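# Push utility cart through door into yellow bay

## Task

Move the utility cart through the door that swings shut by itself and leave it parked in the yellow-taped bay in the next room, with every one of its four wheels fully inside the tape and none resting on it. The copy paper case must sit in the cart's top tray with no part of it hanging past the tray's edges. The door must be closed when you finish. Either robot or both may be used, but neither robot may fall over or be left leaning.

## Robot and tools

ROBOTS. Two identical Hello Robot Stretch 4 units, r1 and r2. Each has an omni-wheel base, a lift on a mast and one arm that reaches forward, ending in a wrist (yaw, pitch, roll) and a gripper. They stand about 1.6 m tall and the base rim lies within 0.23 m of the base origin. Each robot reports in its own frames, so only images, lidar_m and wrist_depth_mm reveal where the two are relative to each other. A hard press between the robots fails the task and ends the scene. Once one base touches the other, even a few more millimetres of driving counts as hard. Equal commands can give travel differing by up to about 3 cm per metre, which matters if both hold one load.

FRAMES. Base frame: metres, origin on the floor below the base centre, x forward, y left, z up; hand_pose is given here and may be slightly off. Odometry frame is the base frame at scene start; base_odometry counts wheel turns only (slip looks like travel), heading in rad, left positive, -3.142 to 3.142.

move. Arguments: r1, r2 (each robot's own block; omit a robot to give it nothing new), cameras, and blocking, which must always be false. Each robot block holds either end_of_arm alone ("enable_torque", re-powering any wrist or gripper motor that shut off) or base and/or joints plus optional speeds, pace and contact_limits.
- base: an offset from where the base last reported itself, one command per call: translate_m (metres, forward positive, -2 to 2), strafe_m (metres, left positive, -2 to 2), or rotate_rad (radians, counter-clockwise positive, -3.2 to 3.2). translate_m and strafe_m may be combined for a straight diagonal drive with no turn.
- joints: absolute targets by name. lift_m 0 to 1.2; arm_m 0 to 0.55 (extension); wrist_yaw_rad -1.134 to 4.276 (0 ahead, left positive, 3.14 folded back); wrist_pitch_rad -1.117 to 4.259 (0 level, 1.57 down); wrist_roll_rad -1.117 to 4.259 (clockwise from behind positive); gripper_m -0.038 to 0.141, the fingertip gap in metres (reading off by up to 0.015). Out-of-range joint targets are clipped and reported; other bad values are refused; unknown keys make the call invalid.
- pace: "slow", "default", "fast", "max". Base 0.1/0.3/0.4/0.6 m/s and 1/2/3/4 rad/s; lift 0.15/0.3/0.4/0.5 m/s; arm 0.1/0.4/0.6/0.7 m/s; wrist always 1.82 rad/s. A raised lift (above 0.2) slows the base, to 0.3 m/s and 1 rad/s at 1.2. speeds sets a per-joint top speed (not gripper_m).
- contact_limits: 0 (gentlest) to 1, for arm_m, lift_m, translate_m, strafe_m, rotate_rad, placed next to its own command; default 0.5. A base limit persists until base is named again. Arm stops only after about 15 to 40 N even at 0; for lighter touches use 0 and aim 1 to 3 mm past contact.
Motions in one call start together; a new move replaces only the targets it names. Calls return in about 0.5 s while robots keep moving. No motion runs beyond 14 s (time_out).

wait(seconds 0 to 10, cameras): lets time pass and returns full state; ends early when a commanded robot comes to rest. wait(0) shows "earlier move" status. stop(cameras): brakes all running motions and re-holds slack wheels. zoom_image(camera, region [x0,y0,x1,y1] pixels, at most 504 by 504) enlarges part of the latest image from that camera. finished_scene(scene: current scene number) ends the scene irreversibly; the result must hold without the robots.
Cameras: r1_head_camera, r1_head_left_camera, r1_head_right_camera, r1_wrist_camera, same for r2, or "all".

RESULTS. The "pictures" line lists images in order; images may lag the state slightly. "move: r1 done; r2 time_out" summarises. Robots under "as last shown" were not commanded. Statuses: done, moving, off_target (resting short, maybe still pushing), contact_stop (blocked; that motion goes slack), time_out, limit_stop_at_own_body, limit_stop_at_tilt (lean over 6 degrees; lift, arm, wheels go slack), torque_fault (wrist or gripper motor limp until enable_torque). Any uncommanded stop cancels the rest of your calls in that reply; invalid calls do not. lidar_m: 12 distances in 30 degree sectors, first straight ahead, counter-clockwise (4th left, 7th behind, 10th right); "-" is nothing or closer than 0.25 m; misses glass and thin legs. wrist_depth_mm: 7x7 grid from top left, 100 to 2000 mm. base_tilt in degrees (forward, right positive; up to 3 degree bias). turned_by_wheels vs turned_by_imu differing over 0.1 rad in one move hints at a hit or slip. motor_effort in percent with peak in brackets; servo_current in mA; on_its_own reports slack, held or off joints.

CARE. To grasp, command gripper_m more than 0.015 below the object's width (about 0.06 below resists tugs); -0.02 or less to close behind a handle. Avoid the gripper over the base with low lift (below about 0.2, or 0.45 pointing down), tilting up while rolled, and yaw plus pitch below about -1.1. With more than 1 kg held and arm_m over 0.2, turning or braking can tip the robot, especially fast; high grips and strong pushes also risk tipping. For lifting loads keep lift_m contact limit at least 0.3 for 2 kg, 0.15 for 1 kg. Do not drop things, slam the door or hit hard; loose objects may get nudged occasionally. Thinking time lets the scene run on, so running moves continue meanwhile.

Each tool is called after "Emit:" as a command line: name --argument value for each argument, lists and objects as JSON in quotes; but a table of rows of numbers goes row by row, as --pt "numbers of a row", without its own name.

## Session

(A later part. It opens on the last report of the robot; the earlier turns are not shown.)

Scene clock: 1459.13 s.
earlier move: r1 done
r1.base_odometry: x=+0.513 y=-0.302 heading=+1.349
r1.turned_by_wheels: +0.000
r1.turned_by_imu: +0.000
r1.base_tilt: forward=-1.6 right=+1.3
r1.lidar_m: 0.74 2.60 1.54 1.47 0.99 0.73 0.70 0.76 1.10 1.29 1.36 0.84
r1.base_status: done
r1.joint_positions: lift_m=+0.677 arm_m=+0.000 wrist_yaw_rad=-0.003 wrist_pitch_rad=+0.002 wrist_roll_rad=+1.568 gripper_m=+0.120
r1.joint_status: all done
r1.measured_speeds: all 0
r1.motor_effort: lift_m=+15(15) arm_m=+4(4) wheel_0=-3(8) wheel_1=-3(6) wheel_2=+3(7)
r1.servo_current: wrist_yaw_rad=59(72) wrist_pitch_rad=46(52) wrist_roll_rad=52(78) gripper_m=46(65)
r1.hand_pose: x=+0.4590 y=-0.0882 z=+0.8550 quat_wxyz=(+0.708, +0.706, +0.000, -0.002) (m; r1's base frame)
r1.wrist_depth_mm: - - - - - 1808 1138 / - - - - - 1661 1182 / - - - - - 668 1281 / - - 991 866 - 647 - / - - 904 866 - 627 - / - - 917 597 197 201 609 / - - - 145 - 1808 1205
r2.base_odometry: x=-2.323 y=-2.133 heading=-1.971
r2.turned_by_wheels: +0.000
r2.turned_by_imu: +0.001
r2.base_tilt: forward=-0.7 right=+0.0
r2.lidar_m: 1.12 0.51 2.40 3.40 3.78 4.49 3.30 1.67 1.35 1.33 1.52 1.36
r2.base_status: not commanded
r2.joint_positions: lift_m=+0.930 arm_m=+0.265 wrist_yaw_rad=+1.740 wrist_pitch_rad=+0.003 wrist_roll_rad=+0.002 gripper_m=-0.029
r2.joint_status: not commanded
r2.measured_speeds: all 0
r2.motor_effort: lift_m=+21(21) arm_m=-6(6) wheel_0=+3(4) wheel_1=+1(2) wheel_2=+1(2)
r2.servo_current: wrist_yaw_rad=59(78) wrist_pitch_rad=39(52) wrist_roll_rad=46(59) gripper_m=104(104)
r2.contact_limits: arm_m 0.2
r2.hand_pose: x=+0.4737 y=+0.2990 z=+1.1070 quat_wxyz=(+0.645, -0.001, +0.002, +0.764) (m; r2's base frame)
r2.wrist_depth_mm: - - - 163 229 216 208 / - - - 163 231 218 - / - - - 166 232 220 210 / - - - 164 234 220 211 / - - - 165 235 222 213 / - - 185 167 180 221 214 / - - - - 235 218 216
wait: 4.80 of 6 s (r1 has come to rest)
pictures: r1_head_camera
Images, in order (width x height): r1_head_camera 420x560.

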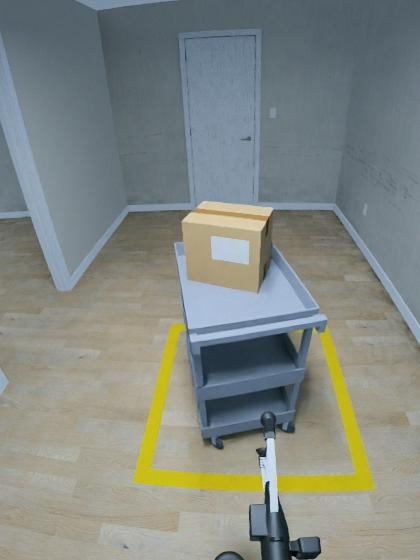

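Emit:
move --r1 '{"base":{"strafe_m":0.75}}' --blocking false --cameras '[]'

Emit:
wait --seconds 6 --cameras '["r1_head_camera","r1_head_right_camera"]'

Scene clock: 1466.17 s.
move: r1 moving
r1.base_odometry: x=+0.478 y=-0.294 heading=+1.350
r1.turned_by_wheels: +0.000
r1.turned_by_imu: +0.000
r1.base_tilt: forward=-1.6 right=+1.3
r1.lidar_m: 0.75 2.62 1.48 1.44 0.96 0.71 0.71 0.76 1.08 1.32 1.38 0.83
r1.base_status: strafe_m moving
r1.joint_positions: lift_m=+0.677 arm_m=+0.000 wrist_yaw_rad=-0.003 wrist_pitch_rad=+0.002 wrist_roll_rad=+1.568 gripper_m=+0.120
r1.joint_status: not commanded
r1.measured_speeds: translate_m=+0.001 strafe_m=+0.141 rotate_rad=-0.004 lift_m=+0.000 arm_m=+0.000 wrist_yaw_rad=+0.000 wrist_pitch_rad=+0.000 wrist_roll_rad=+0.000
r1.motor_effort: lift_m=+15(15) arm_m=+4(4) wheel_0=-10(10) wheel_1=+6(10) wheel_2=+0(2)
r1.servo_current: wrist_yaw_rad=39(65) wrist_pitch_rad=39(52) wrist_roll_rad=39(59) gripper_m=39(46)
r1.hand_pose: x=+0.4590 y=-0.0882 z=+0.8550 quat_wxyz=(+0.708, +0.706, +0.000, -0.002) (m; r1's base frame)
r1.wrist_depth_mm: - - - - - 1863 1205 / - - - - - 1397 1229 / - - - - - 661 - / - - 960 866 - 634 - / - - 917 891 - 627 - / - - 917 597 192 200 615 / - - - 145 - 1863 1229
r2: as last shown
r2.turned_by_imu: +0.000
r2.base_tilt: forward=-0.6 right=+0.0
r2.lidar_m: 1.10 0.53 2.40 3.40 3.75 4.46 3.34 1.65 1.37 1.34 1.50 1.35
r2.motor_effort: lift_m=+21(21) arm_m=-6(6) wheel_0=+3(4) wheel_1=+1(1) wheel_2=+1(1)
r2.servo_current: wrist_yaw_rad=65(72) wrist_pitch_rad=39(46) wrist_roll_rad=39(52) gripper_m=91(104)
r2.contact_limits: arm_m 0.2
r2.wrist_depth_mm: - - - 163 229 216 208 / - - - 163 230 217 - / - - - 166 231 219 211 / - - - 164 233 220 211 / - - - 167 234 221 212 / - - 185 167 180 221 214 / - - - - 236 218 213
pictures: none
No camera images: "cameras" was empty.

Scene clock: 1469.50 s.
earlier move: r1 done
r1.base_odometry: x=-0.218 y=-0.137 heading=+1.349
r1.turned_by_wheels: +0.000
r1.turned_by_imu: +0.004
r1.base_tilt: forward=-1.6 right=+1.3
r1.lidar_m: 2.49 1.00 0.77 0.74 0.79 0.68 0.64 0.71 1.04 2.01 1.14 0.99
r1.base_status: done
r1.joint_positions: lift_m=+0.677 arm_m=+0.000 wrist_yaw_rad=-0.003 wrist_pitch_rad=+0.002 wrist_roll_rad=+1.568 gripper_m=+0.120
r1.joint_status: not commanded
r1.measured_speeds: all 0
r1.motor_effort: lift_m=+15(15) arm_m=+4(4) wheel_0=-1(12) wheel_1=+1(11) wheel_2=+1(2)
r1.servo_current: wrist_yaw_rad=26(72) wrist_pitch_rad=52(52) wrist_roll_rad=59(78) gripper_m=39(52)
r1.hand_pose: x=+0.4590 y=-0.0882 z=+0.8550 quat_wxyz=(+0.708, +0.706, +0.000, -0.002) (m; r1's base frame)
r1.wrist_depth_mm: - - - - - 1708 - / - - - - - 1708 1205 / - - - - - 1756 1160 / - - - - - 1756 1229 / - - - - - 1756 1255 / - - - - - 213 1229 / - 160 - 144 - 1921 1255
r2.base_odometry: x=-2.323 y=-2.133 heading=-1.971
r2.turned_by_wheels: +0.000
r2.turned_by_imu: +0.000
r2.base_tilt: forward=-0.7 right=+0.0
r2.lidar_m: 1.11 0.51 2.43 3.41 3.76 4.49 3.28 1.67 1.35 1.35 1.51 1.36
r2.base_status: not commanded
r2.joint_positions: lift_m=+0.930 arm_m=+0.265 wrist_yaw_rad=+1.740 wrist_pitch_rad=+0.003 wrist_roll_rad=+0.002 gripper_m=-0.029
r2.joint_status: not commanded
r2.measured_speeds: all 0
r2.motor_effort: lift_m=+21(21) arm_m=-6(6) wheel_0=+3(4) wheel_1=+1(2) wheel_2=+1(2)
r2.servo_current: wrist_yaw_rad=65(78) wrist_pitch_rad=46(46) wrist_roll_rad=52(59) gripper_m=98(104)
r2.contact_limits: arm_m 0.2
r2.hand_pose: x=+0.4737 y=+0.2990 z=+1.1070 quat_wxyz=(+0.645, -0.001, +0.002, +0.764) (m; r2's base frame)
r2.wrist_depth_mm: - - - 163 229 216 208 / - - - 163 229 217 - / - - - 167 232 220 210 / - - - 165 233 220 211 / - - - 166 234 222 213 / - - 185 167 180 221 214 / - - - - 235 218 215
wait: 3.33 of 6 s (r1 has come to rest)
pictures: r1_head_camera, r1_head_right_camera
Images, in order (width x height): r1_head_camera 420x560, r1_head_right_camera 420x672.

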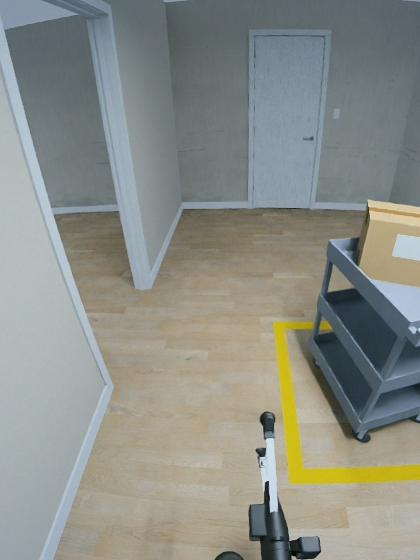

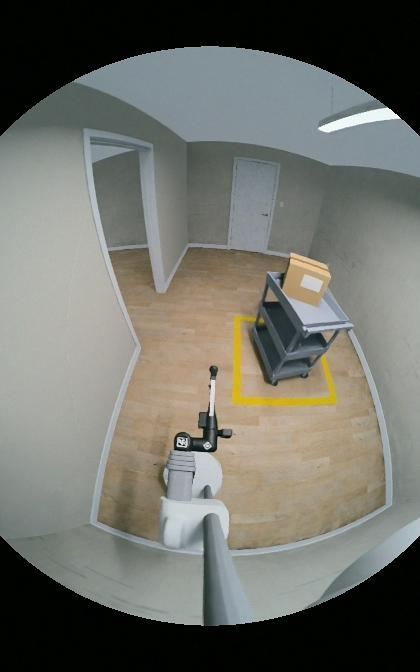

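Emit:
zoom_image --camera "r1_head_camera" --region '[260, 190, 420, 490]'

Scaled by 1.680 from the camera's 420x560 image, which has a finer 600x800 frame.

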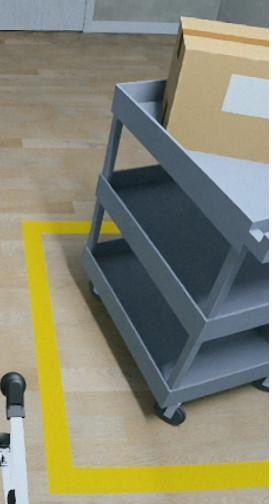

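Emit:
move --r2 '{"base":{"translate_m":-0.03,"strafe_m":0.265},"joints":{"wrist_yaw_rad":1.5},"pace":"slow","speeds":{"wrist_yaw_rad":0.08}}' --blocking false --cameras '[]'

Emit:
wait --seconds 6 --cameras '["r2_head_camera","r2_wrist_camera"]'

Scene clock: 1488.33 s.
move: r2 moving
r1: as last shown
r1.turned_by_imu: +0.000
r1.lidar_m: 2.49 1.02 0.76 0.73 0.79 0.69 0.66 0.72 1.05 2.05 1.12 0.99
r1.motor_effort: lift_m=+15(15) arm_m=+4(4) wheel_0=-1(2) wheel_1=+1(1) wheel_2=+1(1)
r1.servo_current: wrist_yaw_rad=59(72) wrist_pitch_rad=39(46) wrist_roll_rad=52(65) gripper_m=39(46)
r1.wrist_depth_mm: - - - - - 1661 - / - - - - - 1708 1182 / - - - - - 1808 1138 / - - - - - 1808 1229 / - - - - - 1708 1229 / - - - - - 213 1255 / - 160 - 144 - 1921 1229
r2.base_odometry: x=-2.310 y=-2.137 heading=-1.970
r2.turned_by_wheels: +0.001
r2.turned_by_imu: +0.002
r2.base_tilt: forward=-0.7 right=+0.0
r2.lidar_m: 1.07 0.52 2.41 3.40 3.75 4.50 3.33 1.66 1.37 1.36 1.53 1.37
r2.base_status: translate_m moving; strafe_m moving
r2.joint_positions: lift_m=+0.930 arm_m=+0.265 wrist_yaw_rad=+1.716 wrist_pitch_rad=+0.003 wrist_roll_rad=+0.002 gripper_m=-0.029
r2.joint_status: wrist_yaw_rad moving
r2.measured_speeds: translate_m=-0.006 strafe_m=+0.053 rotate_rad=-0.003 lift_m=+0.000 arm_m=+0.000 wrist_yaw_rad=-0.068 wrist_pitch_rad=+0.000 wrist_roll_rad=+0.000
r2.motor_effort: lift_m=+21(21) arm_m=-6(6) wheel_0=+0(9) wheel_1=+7(8) wheel_2=+9(11)
r2.servo_current: wrist_yaw_rad=59(98) wrist_pitch_rad=46(46) wrist_roll_rad=33(52) gripper_m=104(104)
r2.contact_limits: arm_m 0.2
r2.hand_pose: x=+0.4807 y=+0.2980 z=+1.1070 quat_wxyz=(+0.654, -0.001, +0.002, +0.757) (m; r2's base frame)
r2.wrist_depth_mm: - - - 162 229 216 208 / - - - 163 229 218 - / - - - 164 231 220 211 / - - - 165 234 220 211 / - - - 167 235 222 214 / - - 184 166 182 223 214 / - - 265 - 235 219 215
pictures: none
No camera images: "cameras" was empty.

Scene clock: 1491.70 s.
earlier move: r2 done
r1.base_odometry: x=-0.218 y=-0.137 heading=+1.349
r1.turned_by_wheels: +0.000
r1.turned_by_imu: +0.000
r1.base_tilt: forward=-1.6 right=+1.3
r1.lidar_m: 2.48 1.02 0.78 0.73 0.79 0.69 0.65 0.72 1.04 2.03 1.10 0.98
r1.base_status: not commanded
r1.joint_positions: lift_m=+0.677 arm_m=+0.000 wrist_yaw_rad=-0.003 wrist_pitch_rad=+0.002 wrist_roll_rad=+1.568 gripper_m=+0.120
r1.joint_status: not commanded
r1.measured_speeds: all 0
r1.motor_effort: lift_m=+15(15) arm_m=+4(4) wheel_0=-1(2) wheel_1=+1(1) wheel_2=+1(1)
r1.servo_current: wrist_yaw_rad=46(72) wrist_pitch_rad=39(52) wrist_roll_rad=59(72) gripper_m=46(52)
r1.hand_pose: x=+0.4590 y=-0.0882 z=+0.8550 quat_wxyz=(+0.708, +0.706, +0.000, -0.002) (m; r1's base frame)
r1.wrist_depth_mm: - - - - - 1661 - / - - - - - 1708 1229 / - - - - - 1756 1182 / - - - - - 1756 1229 / - - - - - 1756 1229 / - - - - - 213 1229 / - 161 - 145 - 1921 1205
r2.base_odometry: x=-2.067 y=-2.209 heading=-1.970
r2.turned_by_wheels: +0.000
r2.turned_by_imu: +0.002
r2.base_tilt: forward=-0.7 right=+0.0
r2.lidar_m: 0.86 0.56 2.54 3.15 3.51 4.42 3.78 2.00 1.60 1.58 1.74 1.45
r2.base_status: done
r2.joint_positions: lift_m=+0.930 arm_m=+0.265 wrist_yaw_rad=+1.497 wrist_pitch_rad=+0.003 wrist_roll_rad=+0.002 gripper_m=-0.029
r2.joint_status: all done
r2.measured_speeds: all 0
r2.motor_effort: lift_m=+21(21) arm_m=-6(6) wheel_0=+1(9) wheel_1=+3(9) wheel_2=+11(12)
r2.servo_current: wrist_yaw_rad=39(104) wrist_pitch_rad=39(46) wrist_roll_rad=52(52) gripper_m=91(111)
r2.contact_limits: arm_m 0.2
r2.hand_pose: x=+0.5444 y=+0.2812 z=+1.1070 quat_wxyz=(+0.733, -0.001, +0.002, +0.681) (m; r2's base frame)
r2.wrist_depth_mm: - - - 163 227 214 206 / - - - 162 229 216 - / - - - 165 231 218 208 / - - - 164 233 218 208 / - - - 165 233 220 211 / - - 185 166 179 219 211 / - - - - 234 216 211
wait: 3.37 of 6 s (r2 has come to rest)
pictures: r2_head_camera, r2_wrist_camera
Images, in order (width x height): r2_head_camera 420x560, r2_wrist_camera 616x392.

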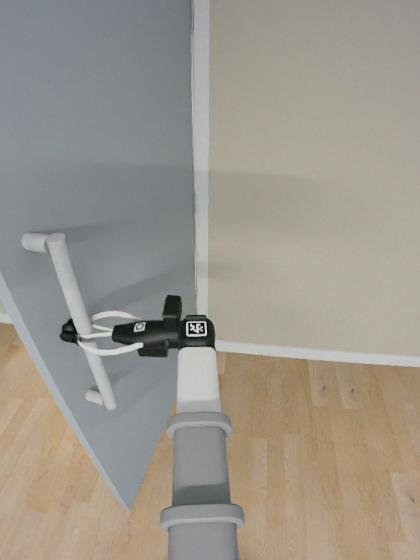

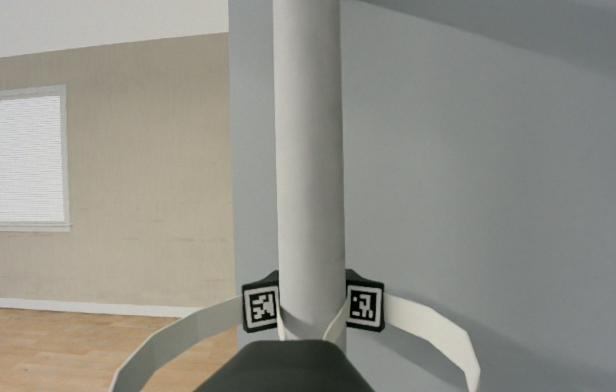

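Emit:
move --r2 '{"base":{"translate_m":0.026,"strafe_m":0.219},"joints":{"wrist_yaw_rad":1.3},"pace":"slow","speeds":{"wrist_yaw_rad":0.08}}' --blocking false --cameras '[]'

Emit:
wait --seconds 6 --cameras '[]'

Emit:
move --r2 '{"base":{"translate_m":0.068,"strafe_m":0.21},"joints":{"wrist_yaw_rad":1.1},"pace":"slow","speeds":{"wrist_yaw_rad":0.08}}' --blocking false --cameras '[]'

Emit:
wait --seconds 6 --cameras '["r2_head_camera","r2_wrist_camera"]'

Scene clock: 1499.10 s.
move: r2 moving
r1: as last shown
r1.lidar_m: 2.51 1.06 0.77 0.73 0.80 0.70 0.66 0.71 1.01 2.01 1.16 0.96
r1.motor_effort: lift_m=+15(15) arm_m=+4(4) wheel_0=-1(1) wheel_1=+1(1) wheel_2=+1(1)
r1.servo_current: wrist_yaw_rad=65(65) wrist_pitch_rad=39(46) wrist_roll_rad=39(59) gripper_m=52(52)
r1.wrist_depth_mm: - - - - - 1708 - / - - - - - 1708 1205 / - - - - - 1708 1160 / - - - - - 1863 1205 / - - - - - 1756 1229 / - - - - - 213 1255 / - 160 - 145 - 1863 1229
r2.base_odometry: x=-2.055 y=-2.215 heading=-1.970
r2.turned_by_wheels: +0.000
r2.turned_by_imu: +0.001
r2.base_tilt: forward=-0.6 right=+0.0
r2.lidar_m: 0.83 0.55 2.55 3.12 3.50 4.41 3.82 1.97 1.62 1.61 1.76 1.45
r2.base_status: translate_m moving; strafe_m moving
r2.joint_positions: lift_m=+0.930 arm_m=+0.265 wrist_yaw_rad=+1.467 wrist_pitch_rad=+0.003 wrist_roll_rad=+0.002 gripper_m=-0.029
r2.joint_status: wrist_yaw_rad moving
r2.measured_speeds: translate_m=+0.006 strafe_m=+0.052 rotate_rad=+0.004 lift_m=+0.000 arm_m=+0.000 wrist_yaw_rad=-0.071 wrist_pitch_rad=+0.000 wrist_roll_rad=+0.000
r2.motor_effort: lift_m=+21(21) arm_m=-6(6) wheel_0=-4(6) wheel_1=+6(7) wheel_2=-2(11)
r2.servo_current: wrist_yaw_rad=52(72) wrist_pitch_rad=46(46) wrist_roll_rad=46(59) gripper_m=98(104)
r2.contact_limits: arm_m 0.2
r2.hand_pose: x=+0.5529 y=+0.2778 z=+1.1070 quat_wxyz=(+0.743, -0.001, +0.002, +0.669) (m; r2's base frame)
r2.wrist_depth_mm: - - - 162 228 215 206 / - - - 163 229 216 - / - - - 164 231 217 210 / - - - 165 232 219 209 / - - - 166 233 220 211 / - - 185 166 179 220 213 / - - - - 234 216 213
pictures: none
No camera images: "cameras" was empty.

Scene clock: 1502.00 s.
earlier move: r2 done
r1.base_odometry: x=-0.218 y=-0.137 heading=+1.349
r1.turned_by_wheels: +0.000
r1.turned_by_imu: +0.000
r1.base_tilt: forward=-1.6 right=+1.3
r1.lidar_m: 2.46 1.04 0.76 0.73 0.78 0.69 0.66 0.71 1.03 2.05 1.14 0.99
r1.base_status: not commanded
r1.joint_positions: lift_m=+0.677 arm_m=+0.000 wrist_yaw_rad=-0.003 wrist_pitch_rad=+0.002 wrist_roll_rad=+1.568 gripper_m=+0.120
r1.joint_status: not commanded
r1.measured_speeds: all 0
r1.motor_effort: lift_m=+15(15) arm_m=+4(4) wheel_0=-1(2) wheel_1=+1(1) wheel_2=+1(1)
r1.servo_current: wrist_yaw_rad=46(65) wrist_pitch_rad=39(46) wrist_roll_rad=46(65) gripper_m=46(52)
r1.hand_pose: x=+0.4590 y=-0.0882 z=+0.8550 quat_wxyz=(+0.708, +0.706, +0.000, -0.002) (m; r1's base frame)
r1.wrist_depth_mm: - - - - - 1708 - / - - - - - 1708 1182 / - - - - - 1708 1182 / - - - - - 1756 1229 / - - - - - 1708 1229 / - - - - - 213 1255 / - 161 - 145 - 1863 1229
r2.base_odometry: x=-1.876 y=-2.318 heading=-1.970
r2.turned_by_wheels: +0.000
r2.turned_by_imu: +0.001
r2.base_tilt: forward=-0.6 right=+0.0
r2.lidar_m: 0.79 0.61 2.56 2.94 3.26 4.38 - 2.22 1.85 1.81 1.79 1.46
r2.base_status: done
r2.joint_positions: lift_m=+0.930 arm_m=+0.265 wrist_yaw_rad=+1.296 wrist_pitch_rad=+0.003 wrist_roll_rad=+0.002 gripper_m=-0.029
r2.joint_status: all done
r2.measured_speeds: all 0
r2.motor_effort: lift_m=+21(21) arm_m=-5(6) wheel_0=-2(7) wheel_1=+0(9) wheel_2=+1(11)
r2.servo_current: wrist_yaw_rad=46(85) wrist_pitch_rad=39(46) wrist_roll_rad=46(65) gripper_m=98(104)
r2.contact_limits: arm_m 0.2
r2.hand_pose: x=+0.5984 y=+0.2539 z=+1.1070 quat_wxyz=(+0.797, +0.000, +0.002, +0.604) (m; r2's base frame)
r2.wrist_depth_mm: - - - 163 227 213 204 / - - - 162 229 215 - / - - - 164 230 216 206 / - - - 165 232 216 208 / - - - 165 233 218 208 / - - 264 166 179 217 209 / - - 266 - 233 216 211
wait: 2.90 of 6 s (r2 has come to rest)
pictures: none
No camera images: "cameras" was empty.

Scene clock: 1502.50 s.
move: r2 moving
r1: as last shown
r1.lidar_m: 2.47 1.04 0.76 0.73 0.78 0.70 0.66 0.71 1.03 2.02 1.14 0.98
r1.servo_current: wrist_yaw_rad=46(65) wrist_pitch_rad=39(52) wrist_roll_rad=59(59) gripper_m=46(46)
r1.wrist_depth_mm: - - - - - 1756 - / - - - - - 1756 1205 / - - - - - 1756 1138 / - - - - - 1808 1229 / - - - - - 1808 1229 / - - - - - 214 1229 / - 161 - 144 - 1921 1229
r2.base_odometry: x=-1.866 y=-2.326 heading=-1.970
r2.turned_by_wheels: +0.000
r2.turned_by_imu: +0.000
r2.base_tilt: forward=-0.7 right=+0.1
r2.lidar_m: 0.75 0.59 2.60 2.91 3.24 4.39 - 2.24 1.84 1.83 1.75 1.44
r2.base_status: translate_m moving; strafe_m moving
r2.joint_positions: lift_m=+0.930 arm_m=+0.265 wrist_yaw_rad=+1.266 wrist_pitch_rad=+0.003 wrist_roll_rad=+0.002 gripper_m=-0.029
r2.joint_status: wrist_yaw_rad moving
r2.measured_speeds: translate_m=+0.016 strafe_m=+0.048 rotate_rad=-0.001 lift_m=+0.000 arm_m=+0.000 wrist_yaw_rad=-0.071 wrist_pitch_rad=+0.000 wrist_roll_rad=+0.000
r2.motor_effort: lift_m=+20(21) arm_m=-6(6) wheel_0=+0(6) wheel_1=+6(7) wheel_2=-2(2)
r2.servo_current: wrist_yaw_rad=20(98) wrist_pitch_rad=46(46) wrist_roll_rad=52(59) gripper_m=104(104)
r2.contact_limits: arm_m 0.2
r2.hand_pose: x=+0.6061 y=+0.2488 z=+1.1070 quat_wxyz=(+0.806, +0.000, +0.002, +0.591) (m; r2's base frame)
r2.wrist_depth_mm: - - - 162 227 213 205 / - - - 163 229 215 - / - - - 165 229 216 207 / - - - 164 233 218 208 / - - - 165 234 219 210 / - - 183 167 181 219 211 / - - - - 233 216 213
pictures: none
No camera images: "cameras" was empty.

Scene clock: 1505.47 s.
earlier move: r2 done
r1.base_odometry: x=-0.218 y=-0.137 heading=+1.349
r1.turned_by_wheels: +0.000
r1.turned_by_imu: +0.000
r1.base_tilt: forward=-1.6 right=+1.3
r1.lidar_m: 2.49 1.02 0.76 0.72 0.77 0.66 0.66 0.71 1.02 2.03 1.15 0.97
r1.base_status: not commanded
r1.joint_positions: lift_m=+0.677 arm_m=+0.000 wrist_yaw_rad=-0.003 wrist_pitch_rad=+0.002 wrist_roll_rad=+1.568 gripper_m=+0.120
r1.joint_status: not commanded
r1.measured_speeds: all 0
r1.motor_effort: lift_m=+15(15) arm_m=+4(4) wheel_0=-1(2) wheel_1=+1(1) wheel_2=+1(1)
r1.servo_current: wrist_yaw_rad=52(65) wrist_pitch_rad=39(52) wrist_roll_rad=46(65) gripper_m=39(52)
r1.hand_pose: x=+0.4590 y=-0.0882 z=+0.8550 quat_wxyz=(+0.708, +0.706, +0.000, -0.002) (m; r1's base frame)
r1.wrist_depth_mm: - - - - - 1661 - / - - - - - 1756 1205 / - - - - - 1708 1182 / - - - - - 1808 1205 / - - - - - 1756 1229 / - - - - - 213 1255 / - 160 - 144 - 1863 1255
r2.base_odometry: x=-1.709 y=-2.462 heading=-1.970
r2.turned_by_wheels: -0.001
r2.turned_by_imu: +0.000
r2.base_tilt: forward=-0.7 right=+0.0
r2.lidar_m: 0.63 0.62 2.50 2.71 3.02 4.43 - 2.50 2.06 2.03 1.74 1.34
r2.base_status: done
r2.joint_positions: lift_m=+0.930 arm_m=+0.265 wrist_yaw_rad=+1.093 wrist_pitch_rad=+0.003 wrist_roll_rad=+0.002 gripper_m=-0.029
r2.joint_status: all done
r2.measured_speeds: all 0
r2.motor_effort: lift_m=+21(21) arm_m=-6(6) wheel_0=-8(9) wheel_1=+0(9) wheel_2=+0(4)
r2.servo_current: wrist_yaw_rad=46(98) wrist_pitch_rad=46(46) wrist_roll_rad=52(59) gripper_m=91(111)
r2.contact_limits: arm_m 0.2
r2.hand_pose: x=+0.6463 y=+0.2159 z=+1.1070 quat_wxyz=(+0.854, +0.000, +0.002, +0.520) (m; r2's base frame)
r2.wrist_depth_mm: - - - 166 226 213 203 / - - - 166 228 216 - / - - - 165 230 216 206 / - - - 166 229 217 207 / - - - 167 232 218 208 / - - 263 165 180 217 209 / - - 266 - 233 216 211
wait: 2.97 of 6 s (r2 has come to rest)
pictures: r2_head_camera, r2_wrist_camera
Images, in order (width x height): r2_head_camera 420x560, r2_wrist_camera 616x392.

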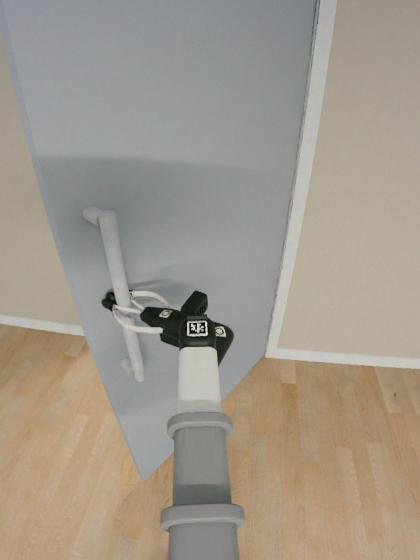

